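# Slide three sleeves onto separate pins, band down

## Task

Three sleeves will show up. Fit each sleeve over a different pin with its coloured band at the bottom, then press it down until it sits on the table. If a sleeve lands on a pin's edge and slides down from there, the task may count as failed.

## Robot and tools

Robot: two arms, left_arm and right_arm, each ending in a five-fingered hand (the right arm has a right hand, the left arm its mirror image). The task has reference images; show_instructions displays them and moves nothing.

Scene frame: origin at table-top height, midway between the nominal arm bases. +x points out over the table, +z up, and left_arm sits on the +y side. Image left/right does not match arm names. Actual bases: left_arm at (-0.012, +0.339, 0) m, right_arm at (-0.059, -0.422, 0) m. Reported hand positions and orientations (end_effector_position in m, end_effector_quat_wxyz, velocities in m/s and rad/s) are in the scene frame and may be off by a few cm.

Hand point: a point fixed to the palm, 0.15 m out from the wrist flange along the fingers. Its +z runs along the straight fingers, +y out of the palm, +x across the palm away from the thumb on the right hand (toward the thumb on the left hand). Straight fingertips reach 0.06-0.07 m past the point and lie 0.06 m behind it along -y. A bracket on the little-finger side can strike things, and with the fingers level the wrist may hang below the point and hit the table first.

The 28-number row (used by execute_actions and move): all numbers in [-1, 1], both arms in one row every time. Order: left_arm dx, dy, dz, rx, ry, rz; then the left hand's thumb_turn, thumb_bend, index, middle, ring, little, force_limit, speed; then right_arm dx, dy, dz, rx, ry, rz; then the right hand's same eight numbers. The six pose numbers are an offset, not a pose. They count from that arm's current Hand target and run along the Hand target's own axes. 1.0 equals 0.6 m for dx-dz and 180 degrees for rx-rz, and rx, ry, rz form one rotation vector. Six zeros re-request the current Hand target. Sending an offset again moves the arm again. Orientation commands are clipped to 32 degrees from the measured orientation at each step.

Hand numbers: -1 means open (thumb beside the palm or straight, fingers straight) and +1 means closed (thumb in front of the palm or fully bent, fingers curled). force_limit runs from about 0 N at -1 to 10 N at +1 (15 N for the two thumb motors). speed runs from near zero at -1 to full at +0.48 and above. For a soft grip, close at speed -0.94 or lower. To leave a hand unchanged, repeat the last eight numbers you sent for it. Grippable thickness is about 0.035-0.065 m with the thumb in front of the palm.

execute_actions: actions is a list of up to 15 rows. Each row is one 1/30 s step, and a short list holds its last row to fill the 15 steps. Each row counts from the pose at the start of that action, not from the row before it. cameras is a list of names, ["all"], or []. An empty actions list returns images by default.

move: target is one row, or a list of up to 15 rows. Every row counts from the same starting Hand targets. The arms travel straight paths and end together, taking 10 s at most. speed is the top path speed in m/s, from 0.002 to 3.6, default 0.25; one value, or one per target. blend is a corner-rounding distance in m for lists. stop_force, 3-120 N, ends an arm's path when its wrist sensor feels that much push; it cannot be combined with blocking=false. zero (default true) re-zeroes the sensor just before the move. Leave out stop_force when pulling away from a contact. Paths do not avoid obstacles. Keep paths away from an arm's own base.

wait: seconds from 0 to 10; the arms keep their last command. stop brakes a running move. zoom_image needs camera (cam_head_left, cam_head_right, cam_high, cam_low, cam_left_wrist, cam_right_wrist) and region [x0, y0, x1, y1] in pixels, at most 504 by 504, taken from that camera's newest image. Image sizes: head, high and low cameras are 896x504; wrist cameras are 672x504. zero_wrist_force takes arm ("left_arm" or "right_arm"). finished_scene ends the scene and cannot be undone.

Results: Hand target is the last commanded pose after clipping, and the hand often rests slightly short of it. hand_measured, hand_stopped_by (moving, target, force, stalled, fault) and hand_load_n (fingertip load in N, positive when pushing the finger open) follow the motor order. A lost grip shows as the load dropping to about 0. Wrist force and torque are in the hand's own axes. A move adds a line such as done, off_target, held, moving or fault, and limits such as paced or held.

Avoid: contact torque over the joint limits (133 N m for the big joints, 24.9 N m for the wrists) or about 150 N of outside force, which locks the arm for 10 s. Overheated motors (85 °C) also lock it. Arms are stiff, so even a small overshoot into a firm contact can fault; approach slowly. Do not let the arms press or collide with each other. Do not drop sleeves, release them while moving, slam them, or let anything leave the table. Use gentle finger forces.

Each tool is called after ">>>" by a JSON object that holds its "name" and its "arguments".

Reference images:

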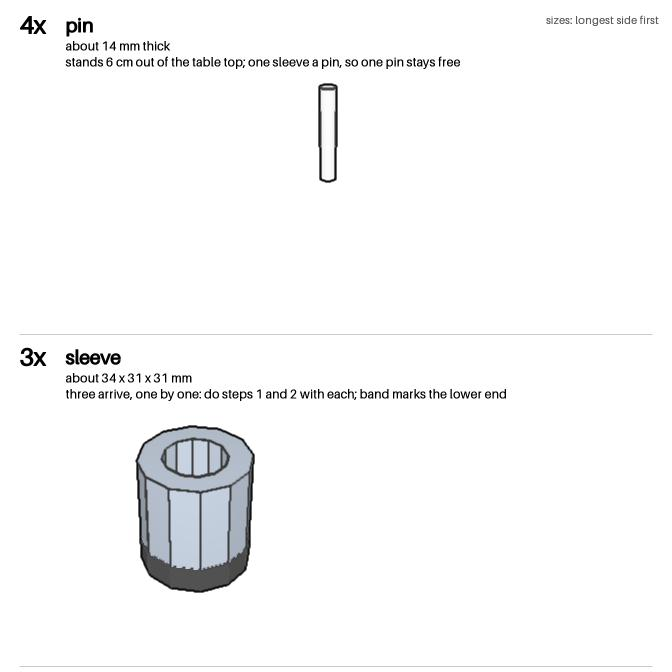

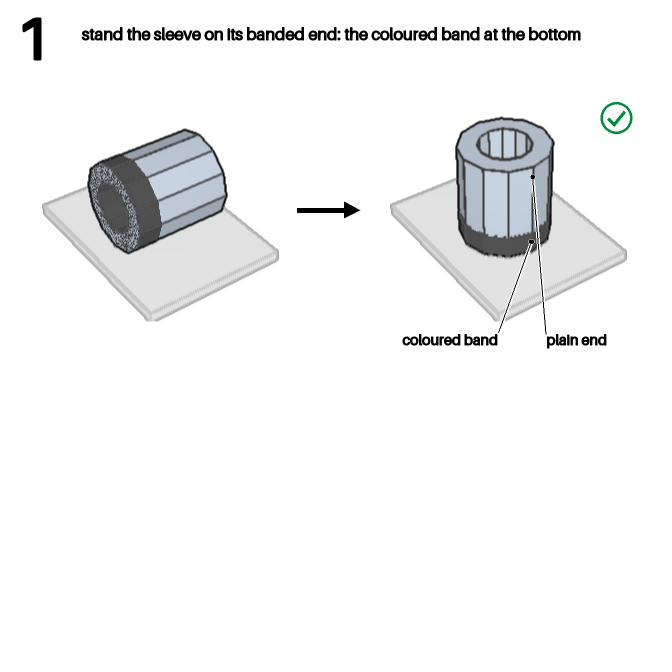

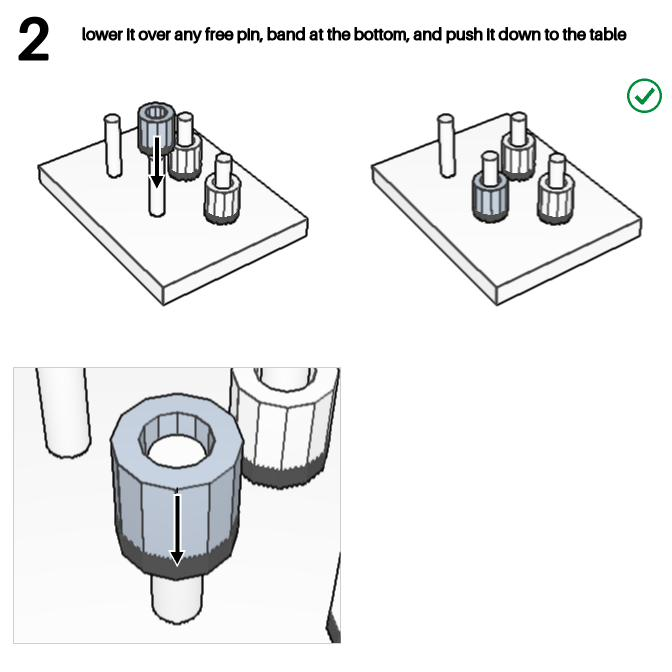

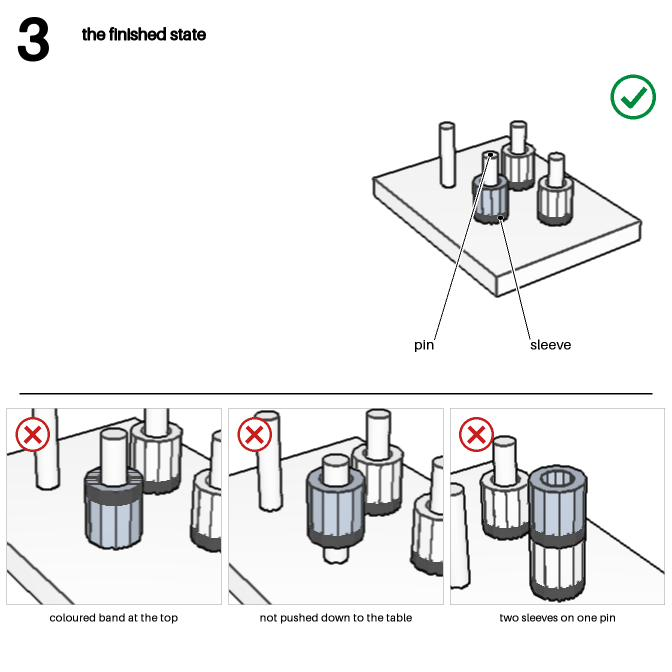

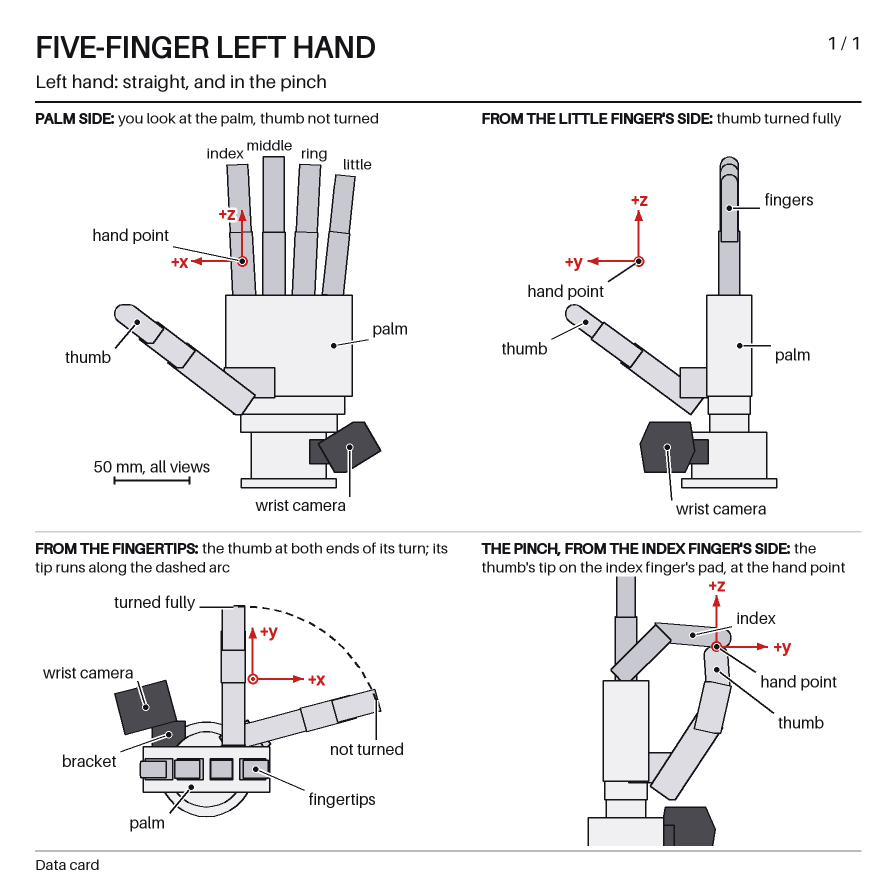

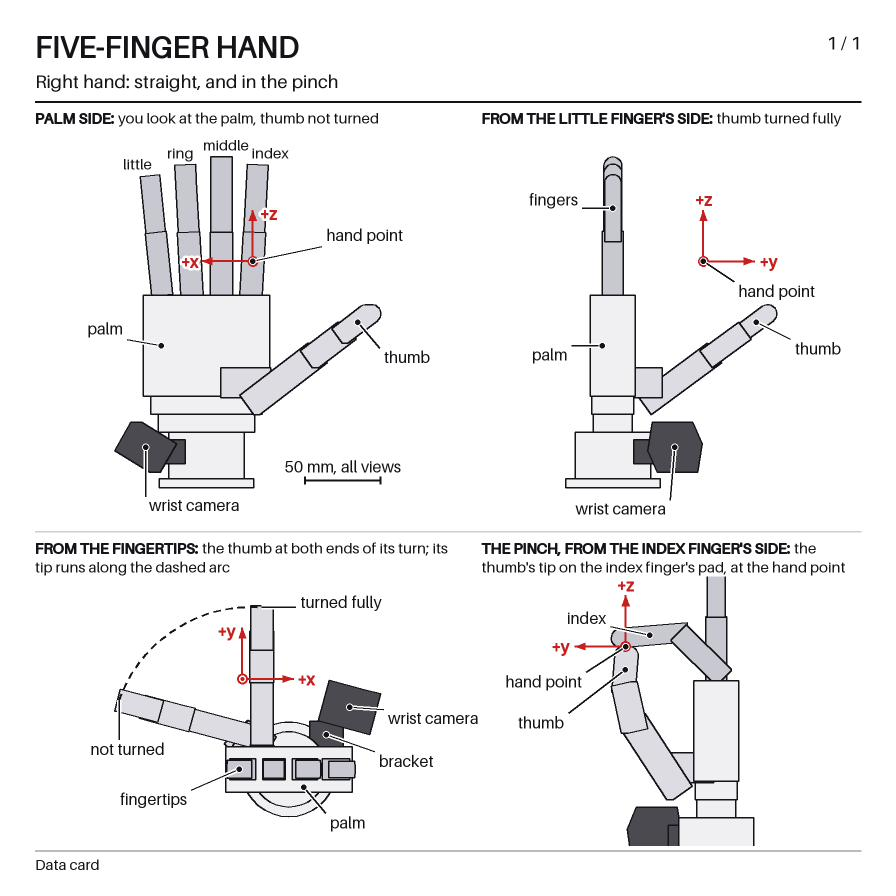

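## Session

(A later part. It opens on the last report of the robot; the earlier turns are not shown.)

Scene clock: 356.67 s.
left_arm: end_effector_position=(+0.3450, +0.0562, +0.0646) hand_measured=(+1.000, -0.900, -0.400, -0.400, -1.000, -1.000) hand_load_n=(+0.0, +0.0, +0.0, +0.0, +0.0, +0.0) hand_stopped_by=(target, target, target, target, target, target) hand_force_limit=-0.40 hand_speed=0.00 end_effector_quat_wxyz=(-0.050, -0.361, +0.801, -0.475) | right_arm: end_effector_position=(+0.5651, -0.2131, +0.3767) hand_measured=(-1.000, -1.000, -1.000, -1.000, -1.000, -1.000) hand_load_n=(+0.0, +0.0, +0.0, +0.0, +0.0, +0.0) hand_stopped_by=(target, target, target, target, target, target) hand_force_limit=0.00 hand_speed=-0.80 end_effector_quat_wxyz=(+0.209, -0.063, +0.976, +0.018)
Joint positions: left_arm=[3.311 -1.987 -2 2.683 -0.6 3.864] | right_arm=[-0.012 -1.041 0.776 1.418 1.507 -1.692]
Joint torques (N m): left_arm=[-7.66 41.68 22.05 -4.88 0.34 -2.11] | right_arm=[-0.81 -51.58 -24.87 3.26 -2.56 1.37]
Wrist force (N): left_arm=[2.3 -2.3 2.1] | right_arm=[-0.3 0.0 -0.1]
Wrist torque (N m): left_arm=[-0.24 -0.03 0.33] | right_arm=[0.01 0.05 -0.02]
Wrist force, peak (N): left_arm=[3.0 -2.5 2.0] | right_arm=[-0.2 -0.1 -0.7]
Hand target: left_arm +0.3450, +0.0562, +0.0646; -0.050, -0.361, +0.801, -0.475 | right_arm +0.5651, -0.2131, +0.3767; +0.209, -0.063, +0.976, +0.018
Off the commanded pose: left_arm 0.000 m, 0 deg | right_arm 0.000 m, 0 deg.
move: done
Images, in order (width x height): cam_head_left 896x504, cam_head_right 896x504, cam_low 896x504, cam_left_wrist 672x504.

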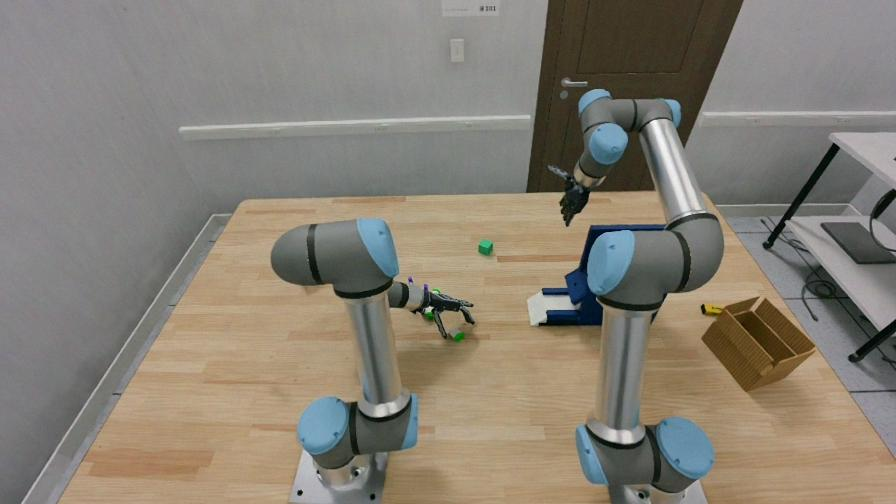

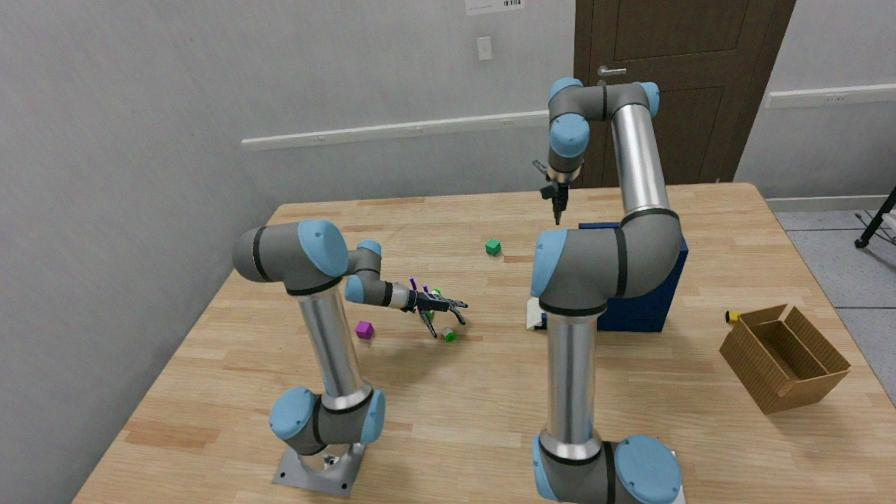

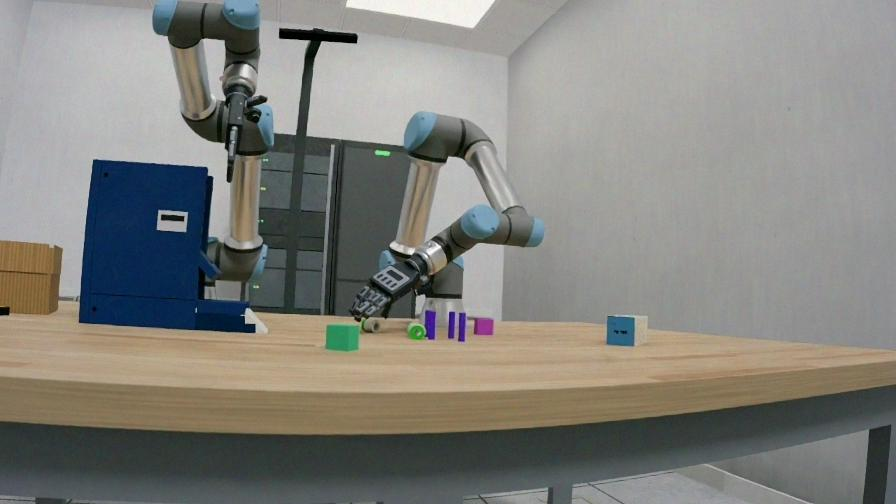

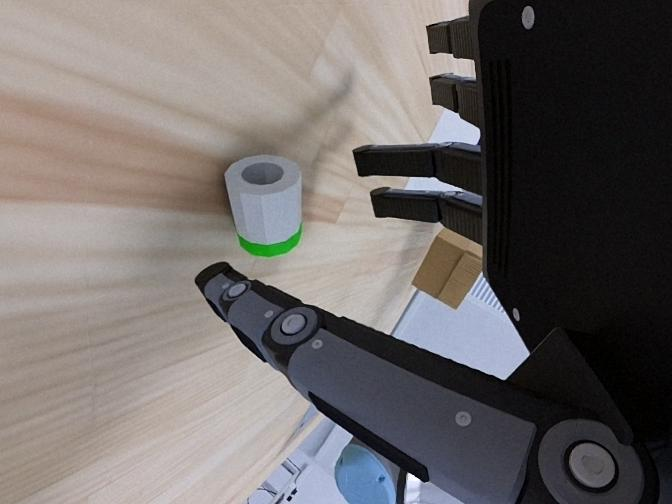

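>>> {"name": "move", "arguments": {"target": [-0.0152, 0.024, 0.0147, 0, 0, 0, 1, -0.9, -0.4, -0.4, -1, -1, -0.4, 0.0, 0, 0, 0, 0, 0, 0, -1, -1, -1, -1, -1, -1, 0.0, -0.8], "speed": 0.05, "stop_force": 8, "cameras": ["cam_left_wrist", "cam_head_left", "cam_head_right", "cam_low"]}}

>>> {"name": "zoom_image", "arguments": {"camera": "cam_low", "region": [300, 220, 500, 360]}}

>>> {"name": "zoom_image", "arguments": {"camera": "cam_left_wrist", "region": [120, 80, 456, 332]}}

Scene clock: 363.43 s.
left_arm: end_effector_position=(+0.3450, +0.0581, +0.0455) hand_measured=(+1.000, -0.900, -0.400, -0.400, -1.000, -1.000) hand_load_n=(+0.0, +0.0, +0.0, +0.0, +0.0, +0.0) hand_stopped_by=(target, target, target, target, target, target) hand_force_limit=-0.40 hand_speed=0.00 end_effector_quat_wxyz=(-0.050, -0.361, +0.801, -0.475) | right_arm: end_effector_position=(+0.5651, -0.2131, +0.3767) hand_measured=(-1.000, -1.000, -1.000, -1.000, -1.000, -1.000) hand_load_n=(+0.0, +0.0, +0.0, +0.0, +0.0, +0.0) hand_stopped_by=(target, target, target, target, target, target) hand_force_limit=0.00 hand_speed=-0.80 end_effector_quat_wxyz=(+0.209, -0.063, +0.976, +0.018)
Joint positions: left_arm=[3.317 -2.026 -2.012 2.726 -0.598 3.874] | right_arm=[-0.012 -1.041 0.776 1.418 1.507 -1.692]
Joint torques (N m): left_arm=[-5.29 43.24 22.78 -5.03 0.83 -2.36] | right_arm=[-0.34 -51.54 -24.91 3.32 -2.46 1.36]
Wrist force (N): left_arm=[2.2 -2.5 2.3] | right_arm=[-0.2 0.0 -0.5]
Wrist torque (N m): left_arm=[-0.28 -0.02 0.21] | right_arm=[0.04 0.06 -0.02]
Wrist force, peak (N): left_arm=[2.6 -2.7 2.1] | right_arm=[-0.3 0.1 -0.8]
Hand target: left_arm +0.3450, +0.0581, +0.0455; -0.050, -0.361, +0.801, -0.475 | right_arm +0.5651, -0.2131, +0.3767; +0.209, -0.063, +0.976, +0.018
Off the commanded pose: left_arm 0.000 m, 0 deg | right_arm 0.000 m, 0 deg.
move: done
Images, in order (width x height): cam_head_left 896x504, cam_head_right 896x504, cam_low 896x504, cam_left_wrist 672x504.

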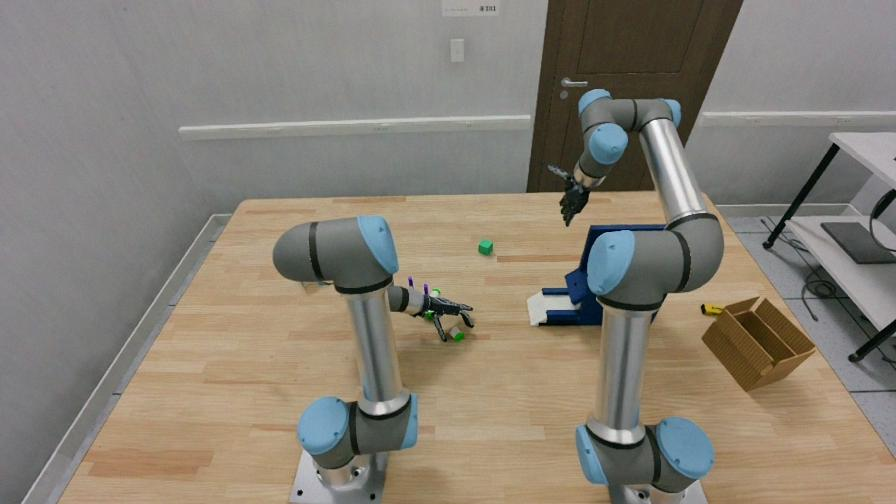

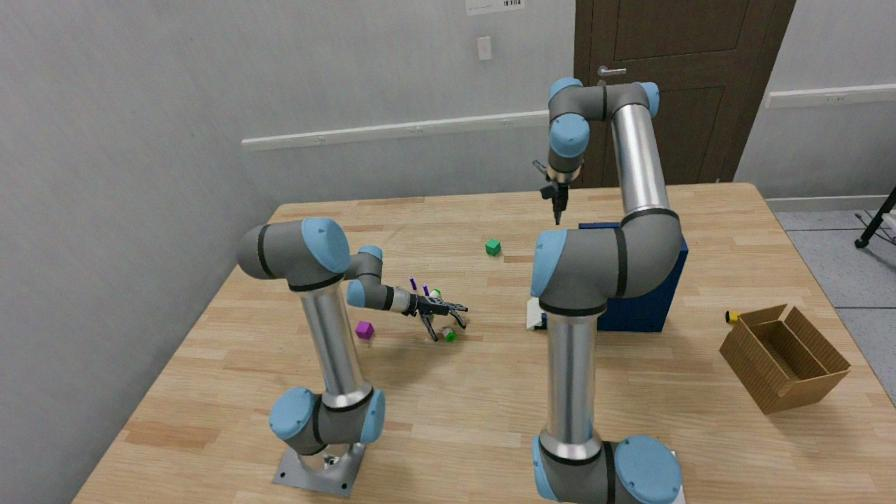

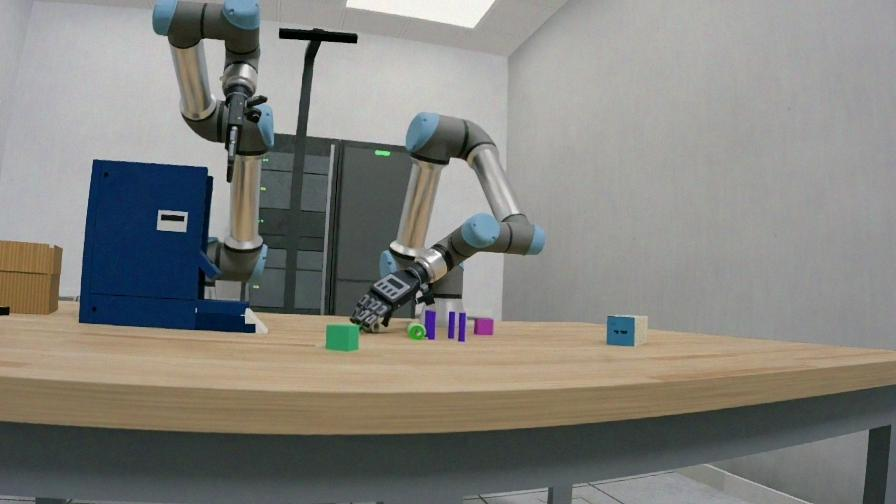

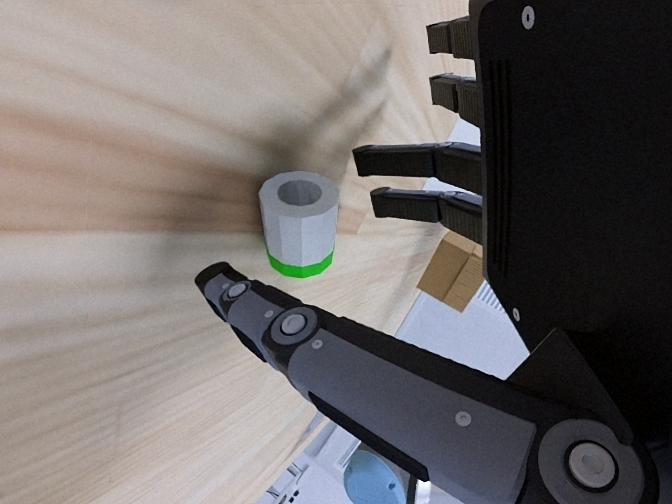

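Scaled by 2.520 from the camera's 896x504 image, which has a finer 1280x720 frame.

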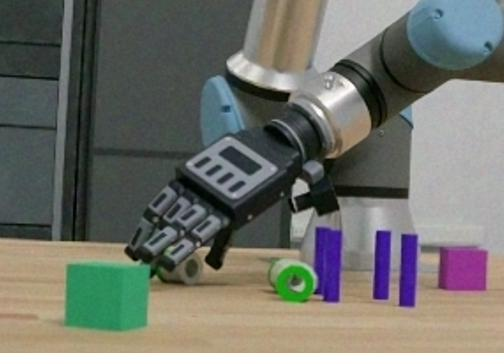

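Scaled by 1.500 from the camera's 672x504 image, which has a finer 960x720 frame.

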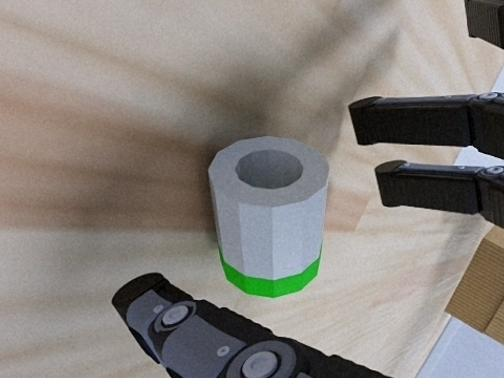

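>>> {"name": "move", "arguments": {"target": [0, 0, 0, 0, 0, 0, 1, -0.9, -0.02, -0.02, -1, -1, -0.4, -0.5, 0, 0, 0, 0, 0, 0, -1, -1, -1, -1, -1, -1, 0.0, -0.8], "cameras": ["cam_left_wrist"]}}

Scene clock: 369.93 s.
left_arm: end_effector_position=(+0.3450, +0.0581, +0.0455) hand_measured=(+1.000, -0.900, -0.020, -0.020, -1.000, -1.000) hand_load_n=(+0.0, +0.0, +0.0, +0.0, -0.5, +0.0) hand_stopped_by=(target, target, target, target, target, target) hand_force_limit=-0.40 hand_speed=-0.50 end_effector_quat_wxyz=(-0.050, -0.361, +0.801, -0.475) | right_arm: end_effector_position=(+0.5651, -0.2131, +0.3767) hand_measured=(-1.000, -1.000, -1.000, -1.000, -1.000, -1.000) hand_load_n=(+0.0, +0.0, +0.0, +0.0, +0.0, +0.0) hand_stopped_by=(target, target, target, target, target, target) hand_force_limit=0.00 hand_speed=-0.80 end_effector_quat_wxyz=(+0.209, -0.063, +0.976, +0.018)
Joint positions: left_arm=[3.317 -2.026 -2.012 2.726 -0.598 3.874] | right_arm=[-0.012 -1.041 0.776 1.418 1.507 -1.692]
Joint torques (N m): left_arm=[-5.81 42.89 21.74 -4.56 0.36 -2] | right_arm=[-0.86 -50.83 -25.31 3.42 -2.55 1.41]
Wrist force (N): left_arm=[2.1 -2.4 2.2] | right_arm=[-0.2 -0.2 -0.2]
Wrist torque (N m): left_arm=[-0.26 -0.01 0.20] | right_arm=[-0.01 0.05 -0.02]
Wrist force, peak (N): left_arm=[2.2 -2.6 2.5] | right_arm=[-0.1 -0.4 -0.7]
Hand target: left_arm +0.3450, +0.0581, +0.0455; -0.050, -0.361, +0.801, -0.475 | right_arm +0.5651, -0.2131, +0.3767; +0.209, -0.063, +0.976, +0.018
Off the commanded pose: left_arm 0.000 m, 0 deg | right_arm 0.000 m, 0 deg.
move: done
Images, in order (width x height): cam_left_wrist 672x504.

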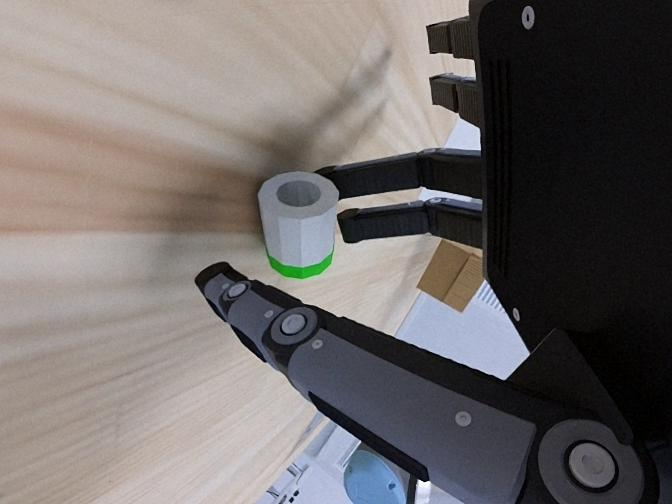

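>>> {"name": "move", "arguments": {"target": [0, 0, 0, 0, 0, 0, 1, -0.1, -0.02, -0.02, -1, -1, -0.4, -0.6, 0, 0, 0, 0, 0, 0, -1, -1, -1, -1, -1, -1, 0.0, -0.8], "cameras": ["cam_left_wrist", "cam_head_left", "cam_low"]}}

>>> {"name": "zoom_image", "arguments": {"camera": "cam_left_wrist", "region": [180, 120, 432, 309]}}

Scene clock: 375.17 s.
left_arm: end_effector_position=(+0.3450, +0.0581, +0.0455) hand_measured=(+1.000, -0.430, -0.020, -0.020, -1.000, -1.000) hand_load_n=(+0.5, +4.5, +0.0, +5.5, +0.0, +0.0) hand_stopped_by=(target, force, target, target, target, target) hand_force_limit=-0.40 hand_speed=-0.60 end_effector_quat_wxyz=(-0.050, -0.361, +0.801, -0.475) | right_arm: end_effector_position=(+0.5651, -0.2131, +0.3767) hand_measured=(-1.000, -1.000, -1.000, -1.000, -1.000, -1.000) hand_load_n=(+0.0, +0.0, -0.5, +0.0, +0.0, +0.0) hand_stopped_by=(target, target, target, target, target, target) hand_force_limit=0.00 hand_speed=-0.80 end_effector_quat_wxyz=(+0.209, -0.063, +0.976, +0.018)
Joint positions: left_arm=[3.317 -2.026 -2.012 2.726 -0.598 3.874] | right_arm=[-0.012 -1.041 0.776 1.418 1.507 -1.692]
Joint torques (N m): left_arm=[-6.33 41.45 11.22 -3.95 0.52 -2.18] | right_arm=[-0.35 -51.24 -25.14 3.38 -2.51 1.39]
Wrist force (N): left_arm=[2.0 -2.3 2.5] | right_arm=[0.0 -0.3 -0.4]
Wrist torque (N m): left_arm=[-0.27 0.01 0.19] | right_arm=[-0.02 0.02 -0.01]
Wrist force, peak (N): left_arm=[2.5 -2.5 2.4] | right_arm=[-0.2 -0.3 -0.7]
Hand target: left_arm +0.3450, +0.0581, +0.0455; -0.050, -0.361, +0.801, -0.475 | right_arm +0.5651, -0.2131, +0.3767; +0.209, -0.063, +0.976, +0.018
Off the commanded pose: left_arm 0.000 m, 0 deg | right_arm 0.000 m, 0 deg.
move: done
Images, in order (width x height): cam_head_left 896x504, cam_low 896x504, cam_left_wrist 672x504.

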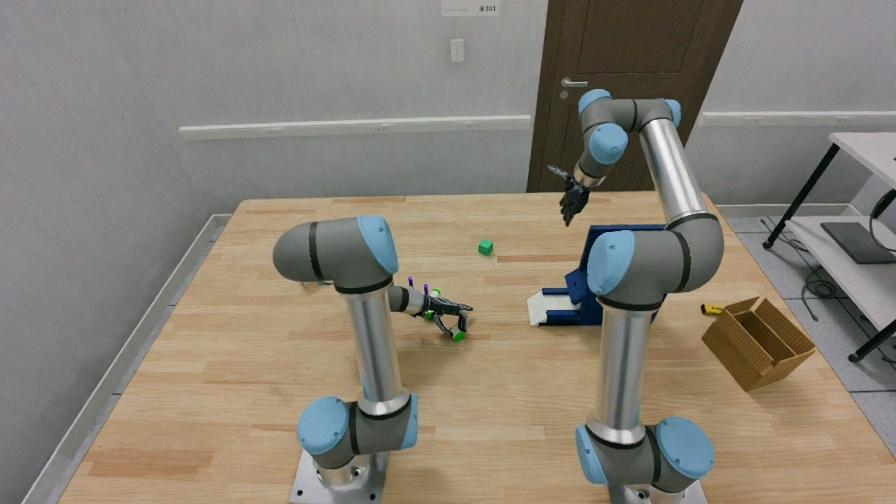

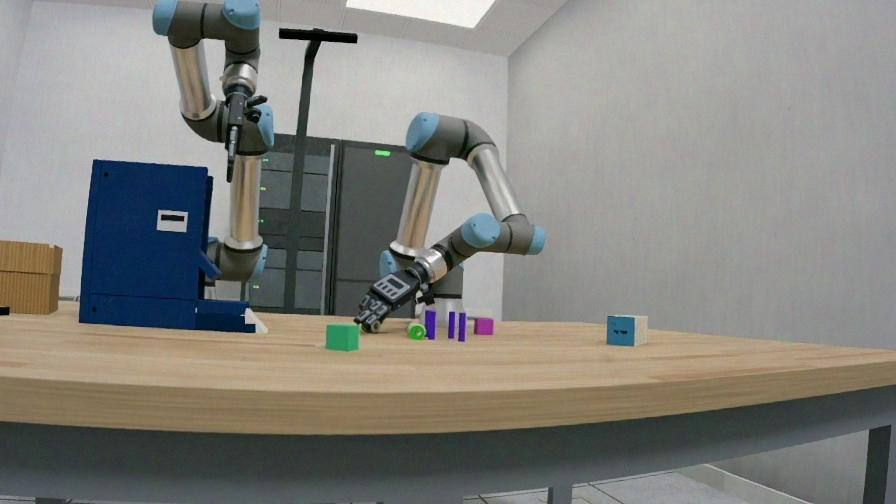

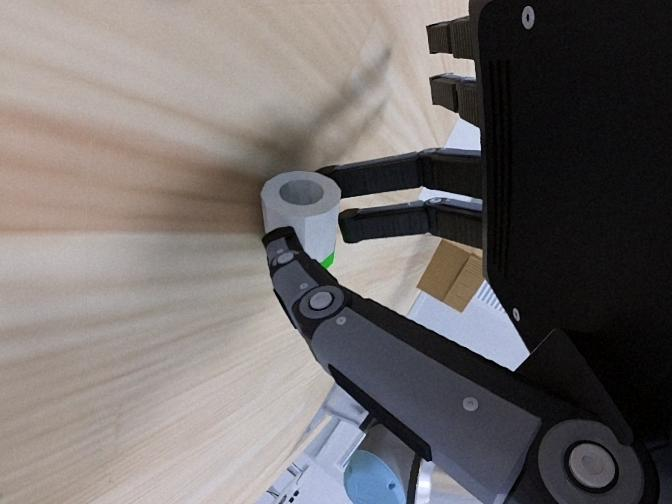

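Scaled by 2.000 from the camera's 672x504 image, which has a finer 960x720 frame.

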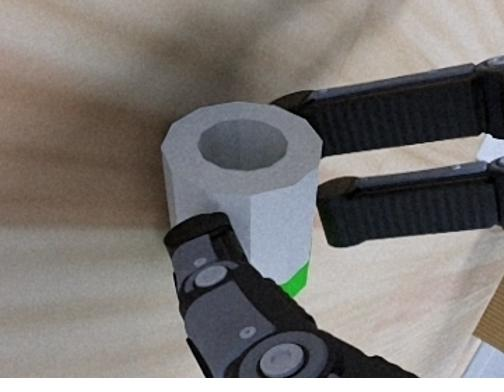

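>>> {"name": "move", "arguments": {"target": [0, 0, 0, 0, 0, 0, 1, -0.1, 0.2, -0.02, -1, -1, -0.6, -0.8, 0, 0, 0, 0, 0, 0, -1, -1, -1, -1, -1, -1, 0.0, -0.8], "cameras": ["cam_left_wrist"]}}

>>> {"name": "zoom_image", "arguments": {"camera": "cam_left_wrist", "region": [180, 120, 432, 309]}}

Scene clock: 378.03 s.
left_arm: end_effector_position=(+0.3450, +0.0581, +0.0455) hand_measured=(+1.000, -0.430, +0.052, -0.020, -1.000, -1.000) hand_load_n=(-0.5, +5.5, +3.5, +4.0, +0.0, +0.0) hand_stopped_by=(target, force, force, target, target, target) hand_force_limit=-0.60 hand_speed=-0.80 end_effector_quat_wxyz=(-0.050, -0.361, +0.801, -0.475) | right_arm: end_effector_position=(+0.5651, -0.2131, +0.3767) hand_measured=(-1.000, -1.000, -1.000, -1.000, -1.000, -1.000) hand_load_n=(+0.0, +0.0, +0.0, +0.0, +0.0, +0.0) hand_stopped_by=(target, target, target, target, target, target) hand_force_limit=0.00 hand_speed=-0.80 end_effector_quat_wxyz=(+0.209, -0.063, +0.976, +0.018)
Joint positions: left_arm=[3.317 -2.026 -2.012 2.726 -0.598 3.874] | right_arm=[-0.012 -1.041 0.776 1.418 1.507 -1.692]
Joint torques (N m): left_arm=[-4.54 43.46 4.74 -4.11 0.52 -2.14] | right_arm=[-0.72 -51.57 -25.08 3.44 -2.51 1.5]
Wrist force (N): left_arm=[2.1 -2.2 2.5] | right_arm=[0.0 -0.1 -0.6]
Wrist torque (N m): left_arm=[-0.26 -0.01 0.20] | right_arm=[0.03 0.02 0.00]
Wrist force, peak (N): left_arm=[2.3 -2.4 2.5] | right_arm=[-0.2 -0.2 -0.7]
Hand target: left_arm +0.3450, +0.0581, +0.0455; -0.050, -0.361, +0.801, -0.475 | right_arm +0.5651, -0.2131, +0.3767; +0.209, -0.063, +0.976, +0.018
Off the commanded pose: left_arm 0.000 m, 0 deg | right_arm 0.000 m, 0 deg.
move: done
Images, in order (width x height): cam_left_wrist 672x504.

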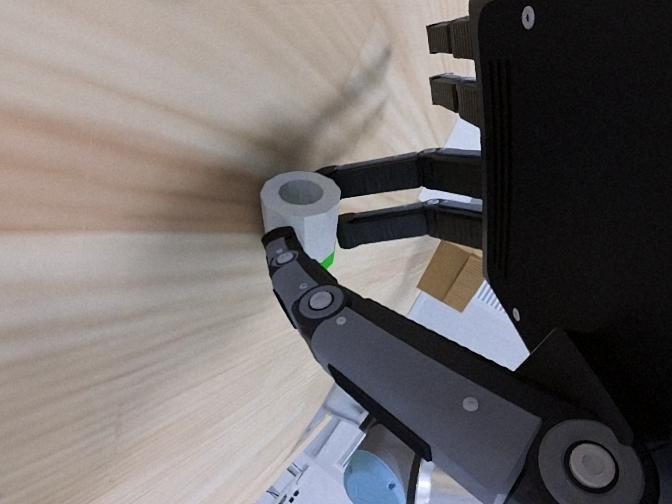

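Scaled by 2.000 from the camera's 672x504 image, which has a finer 960x720 frame.

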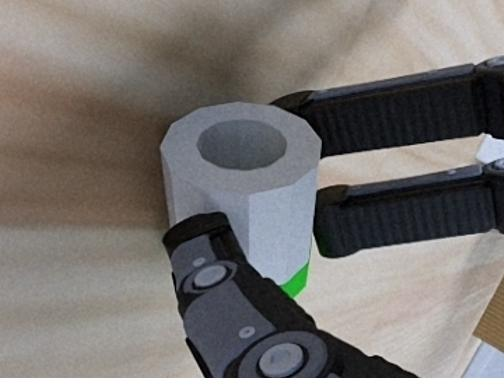

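>>> {"name": "move", "arguments": {"target": [[0.081, -0.1388, -0.1046, 0, 0, 0, 1, -0.1, 0.2, -0.02, -1, -1, -0.6, -0.8, 0, 0, 0, 0, 0, 0, -1, -1, -1, -1, -1, -1, 0.0, -0.8], [-0.2033, -0.172, -0.264, 0.1884, 0.1827, 0.6166, 1, -0.1, 0.2, -0.02, -1, -1, -0.6, -0.8, 0, 0, 0, 0, 0, 0, -1, -1, -1, -1, -1, -1, 0.0, -0.8]], "speed": [0.12, 0.3], "blend": [0.03, 0], "cameras": ["all"]}}

Scene clock: 399.90 s.
left_arm: end_effector_position=(+0.4579, +0.2188, +0.1550) hand_measured=(+1.000, -0.430, +0.052, -0.020, -1.000, -1.000) hand_load_n=(-0.5, +6.0, +3.5, +4.0, +0.0, +0.0) hand_stopped_by=(target, force, force, target, target, target) hand_force_limit=-0.60 hand_speed=-0.80 end_effector_quat_wxyz=(+0.182, +0.418, +0.796, -0.399) end_effector_velocity=(-0.001, -0.002, +0.001) end_effector_angular_velocity=(-0.007, +0.005, +0.003) | right_arm: end_effector_position=(+0.5651, -0.2131, +0.3767) hand_measured=(-1.000, -1.000, -1.000, -1.000, -1.000, -1.000) hand_load_n=(+0.0, +0.0, +0.0, +0.0, +0.0, +0.0) hand_stopped_by=(target, target, target, target, target, target) hand_force_limit=0.00 hand_speed=-0.80 end_effector_quat_wxyz=(+0.209, -0.063, +0.976, +0.018)
Joint positions: left_arm=[3.559 -2.061 -1.702 1.689 -0.78 6.283] | right_arm=[-0.012 -1.041 0.776 1.418 1.507 -1.692]
Joint velocities: left_arm=[-0.001 0 -0.004 -0.003 0.006 -0.001] | right_arm=[within noise]
Joint torques (N m): left_arm=[-6.47 39.79 1.33 -5.37 2.7 -1.78] | right_arm=[-0.7 -51.55 -25.2 3.32 -2.5 1.5]
Wrist force (N): left_arm=[-0.1 -1.6 1.3] | right_arm=[0.0 -0.2 -0.4]
Wrist torque (N m): left_arm=[-0.19 -0.07 0.10] | right_arm=[0.00 0.02 -0.01]
Wrist force, peak (N): left_arm=[3.1 -2.7 2.2] | right_arm=[-0.3 -0.1 -0.8]
Hand target: left_arm +0.4575, +0.2194, +0.1550; +0.244, +0.544, +0.598, -0.536 | right_arm +0.5651, -0.2131, +0.3767; +0.209, -0.063, +0.976, +0.018
Off the commanded pose: left_arm 0.001 m, 38 deg; orientation clipped | right_arm 0.000 m, 0 deg.
joint sent to its limit (left arm) — joint 6 (wrist 3), upper limit. The joint targets are off in orientation, not in position.
move: off_target (left_arm); limits=paced

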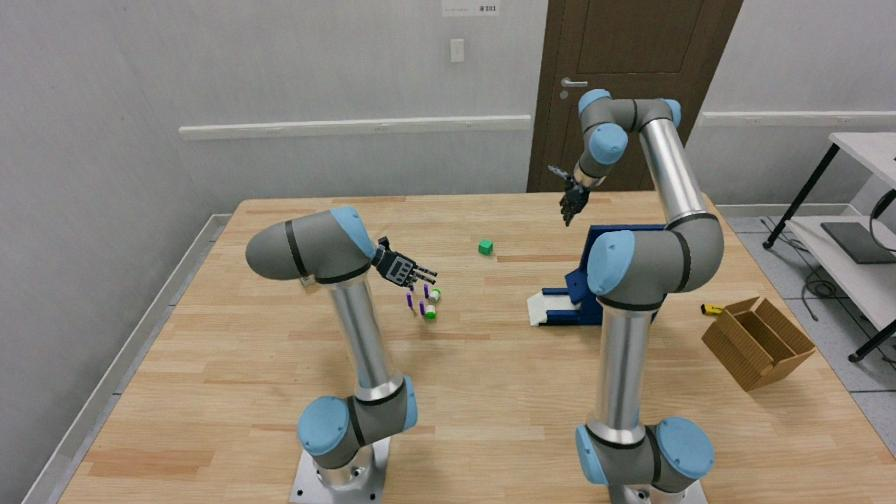

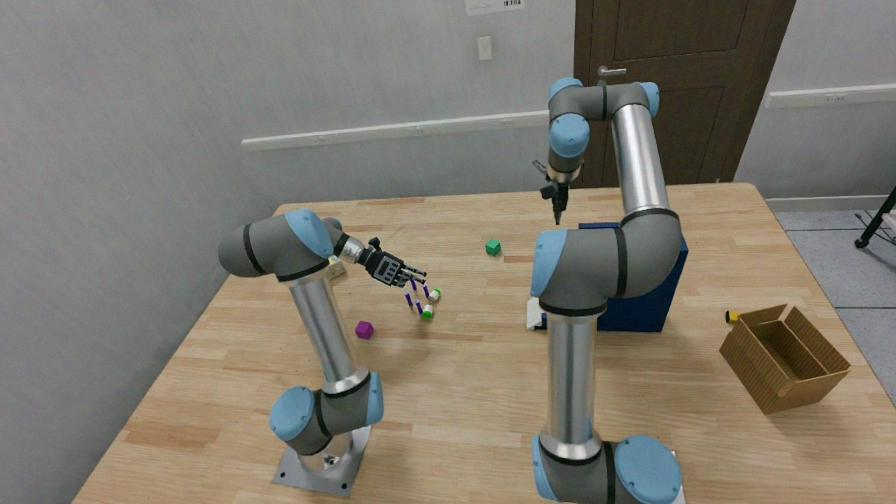

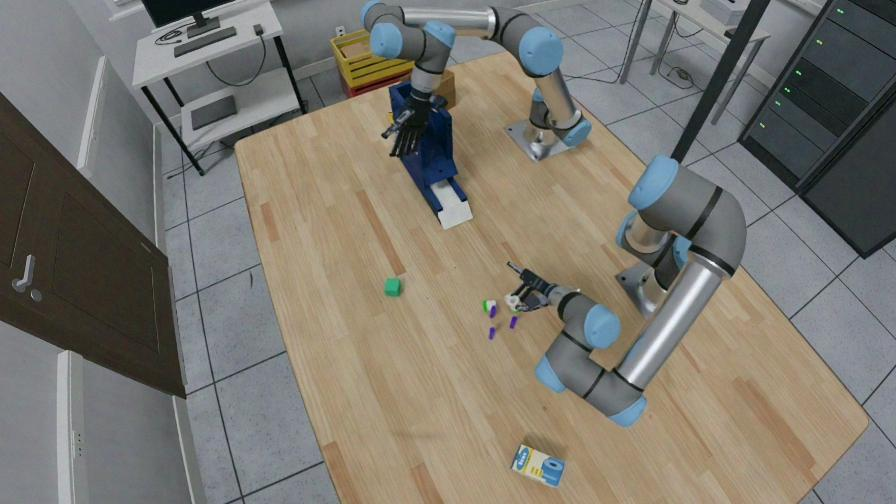

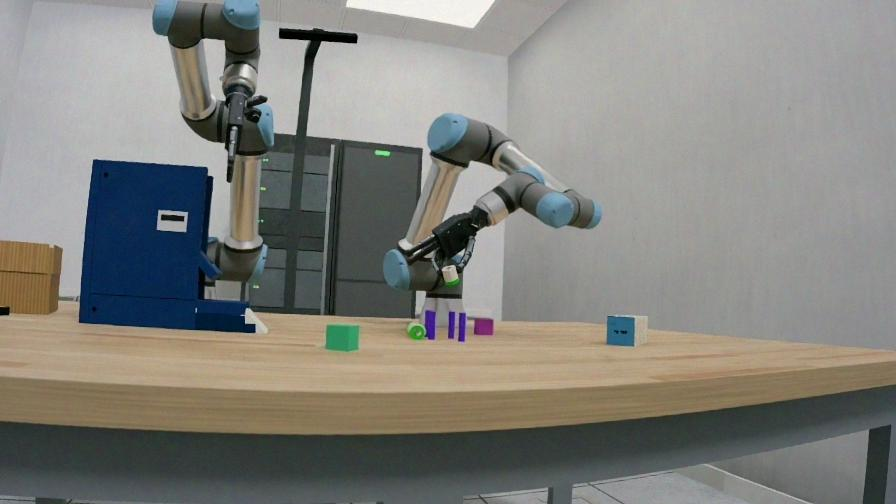

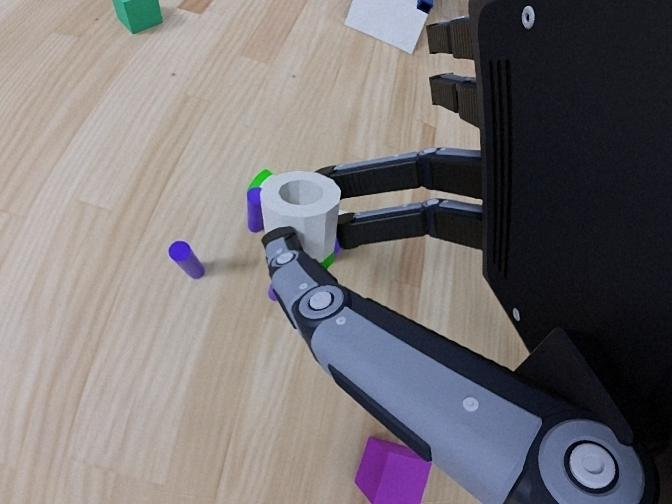

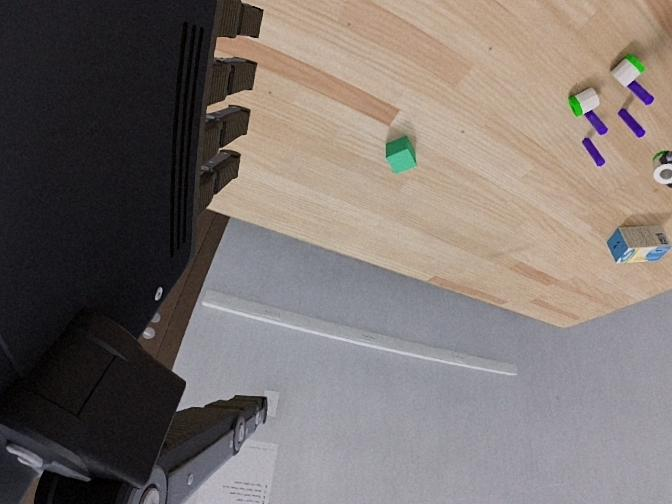

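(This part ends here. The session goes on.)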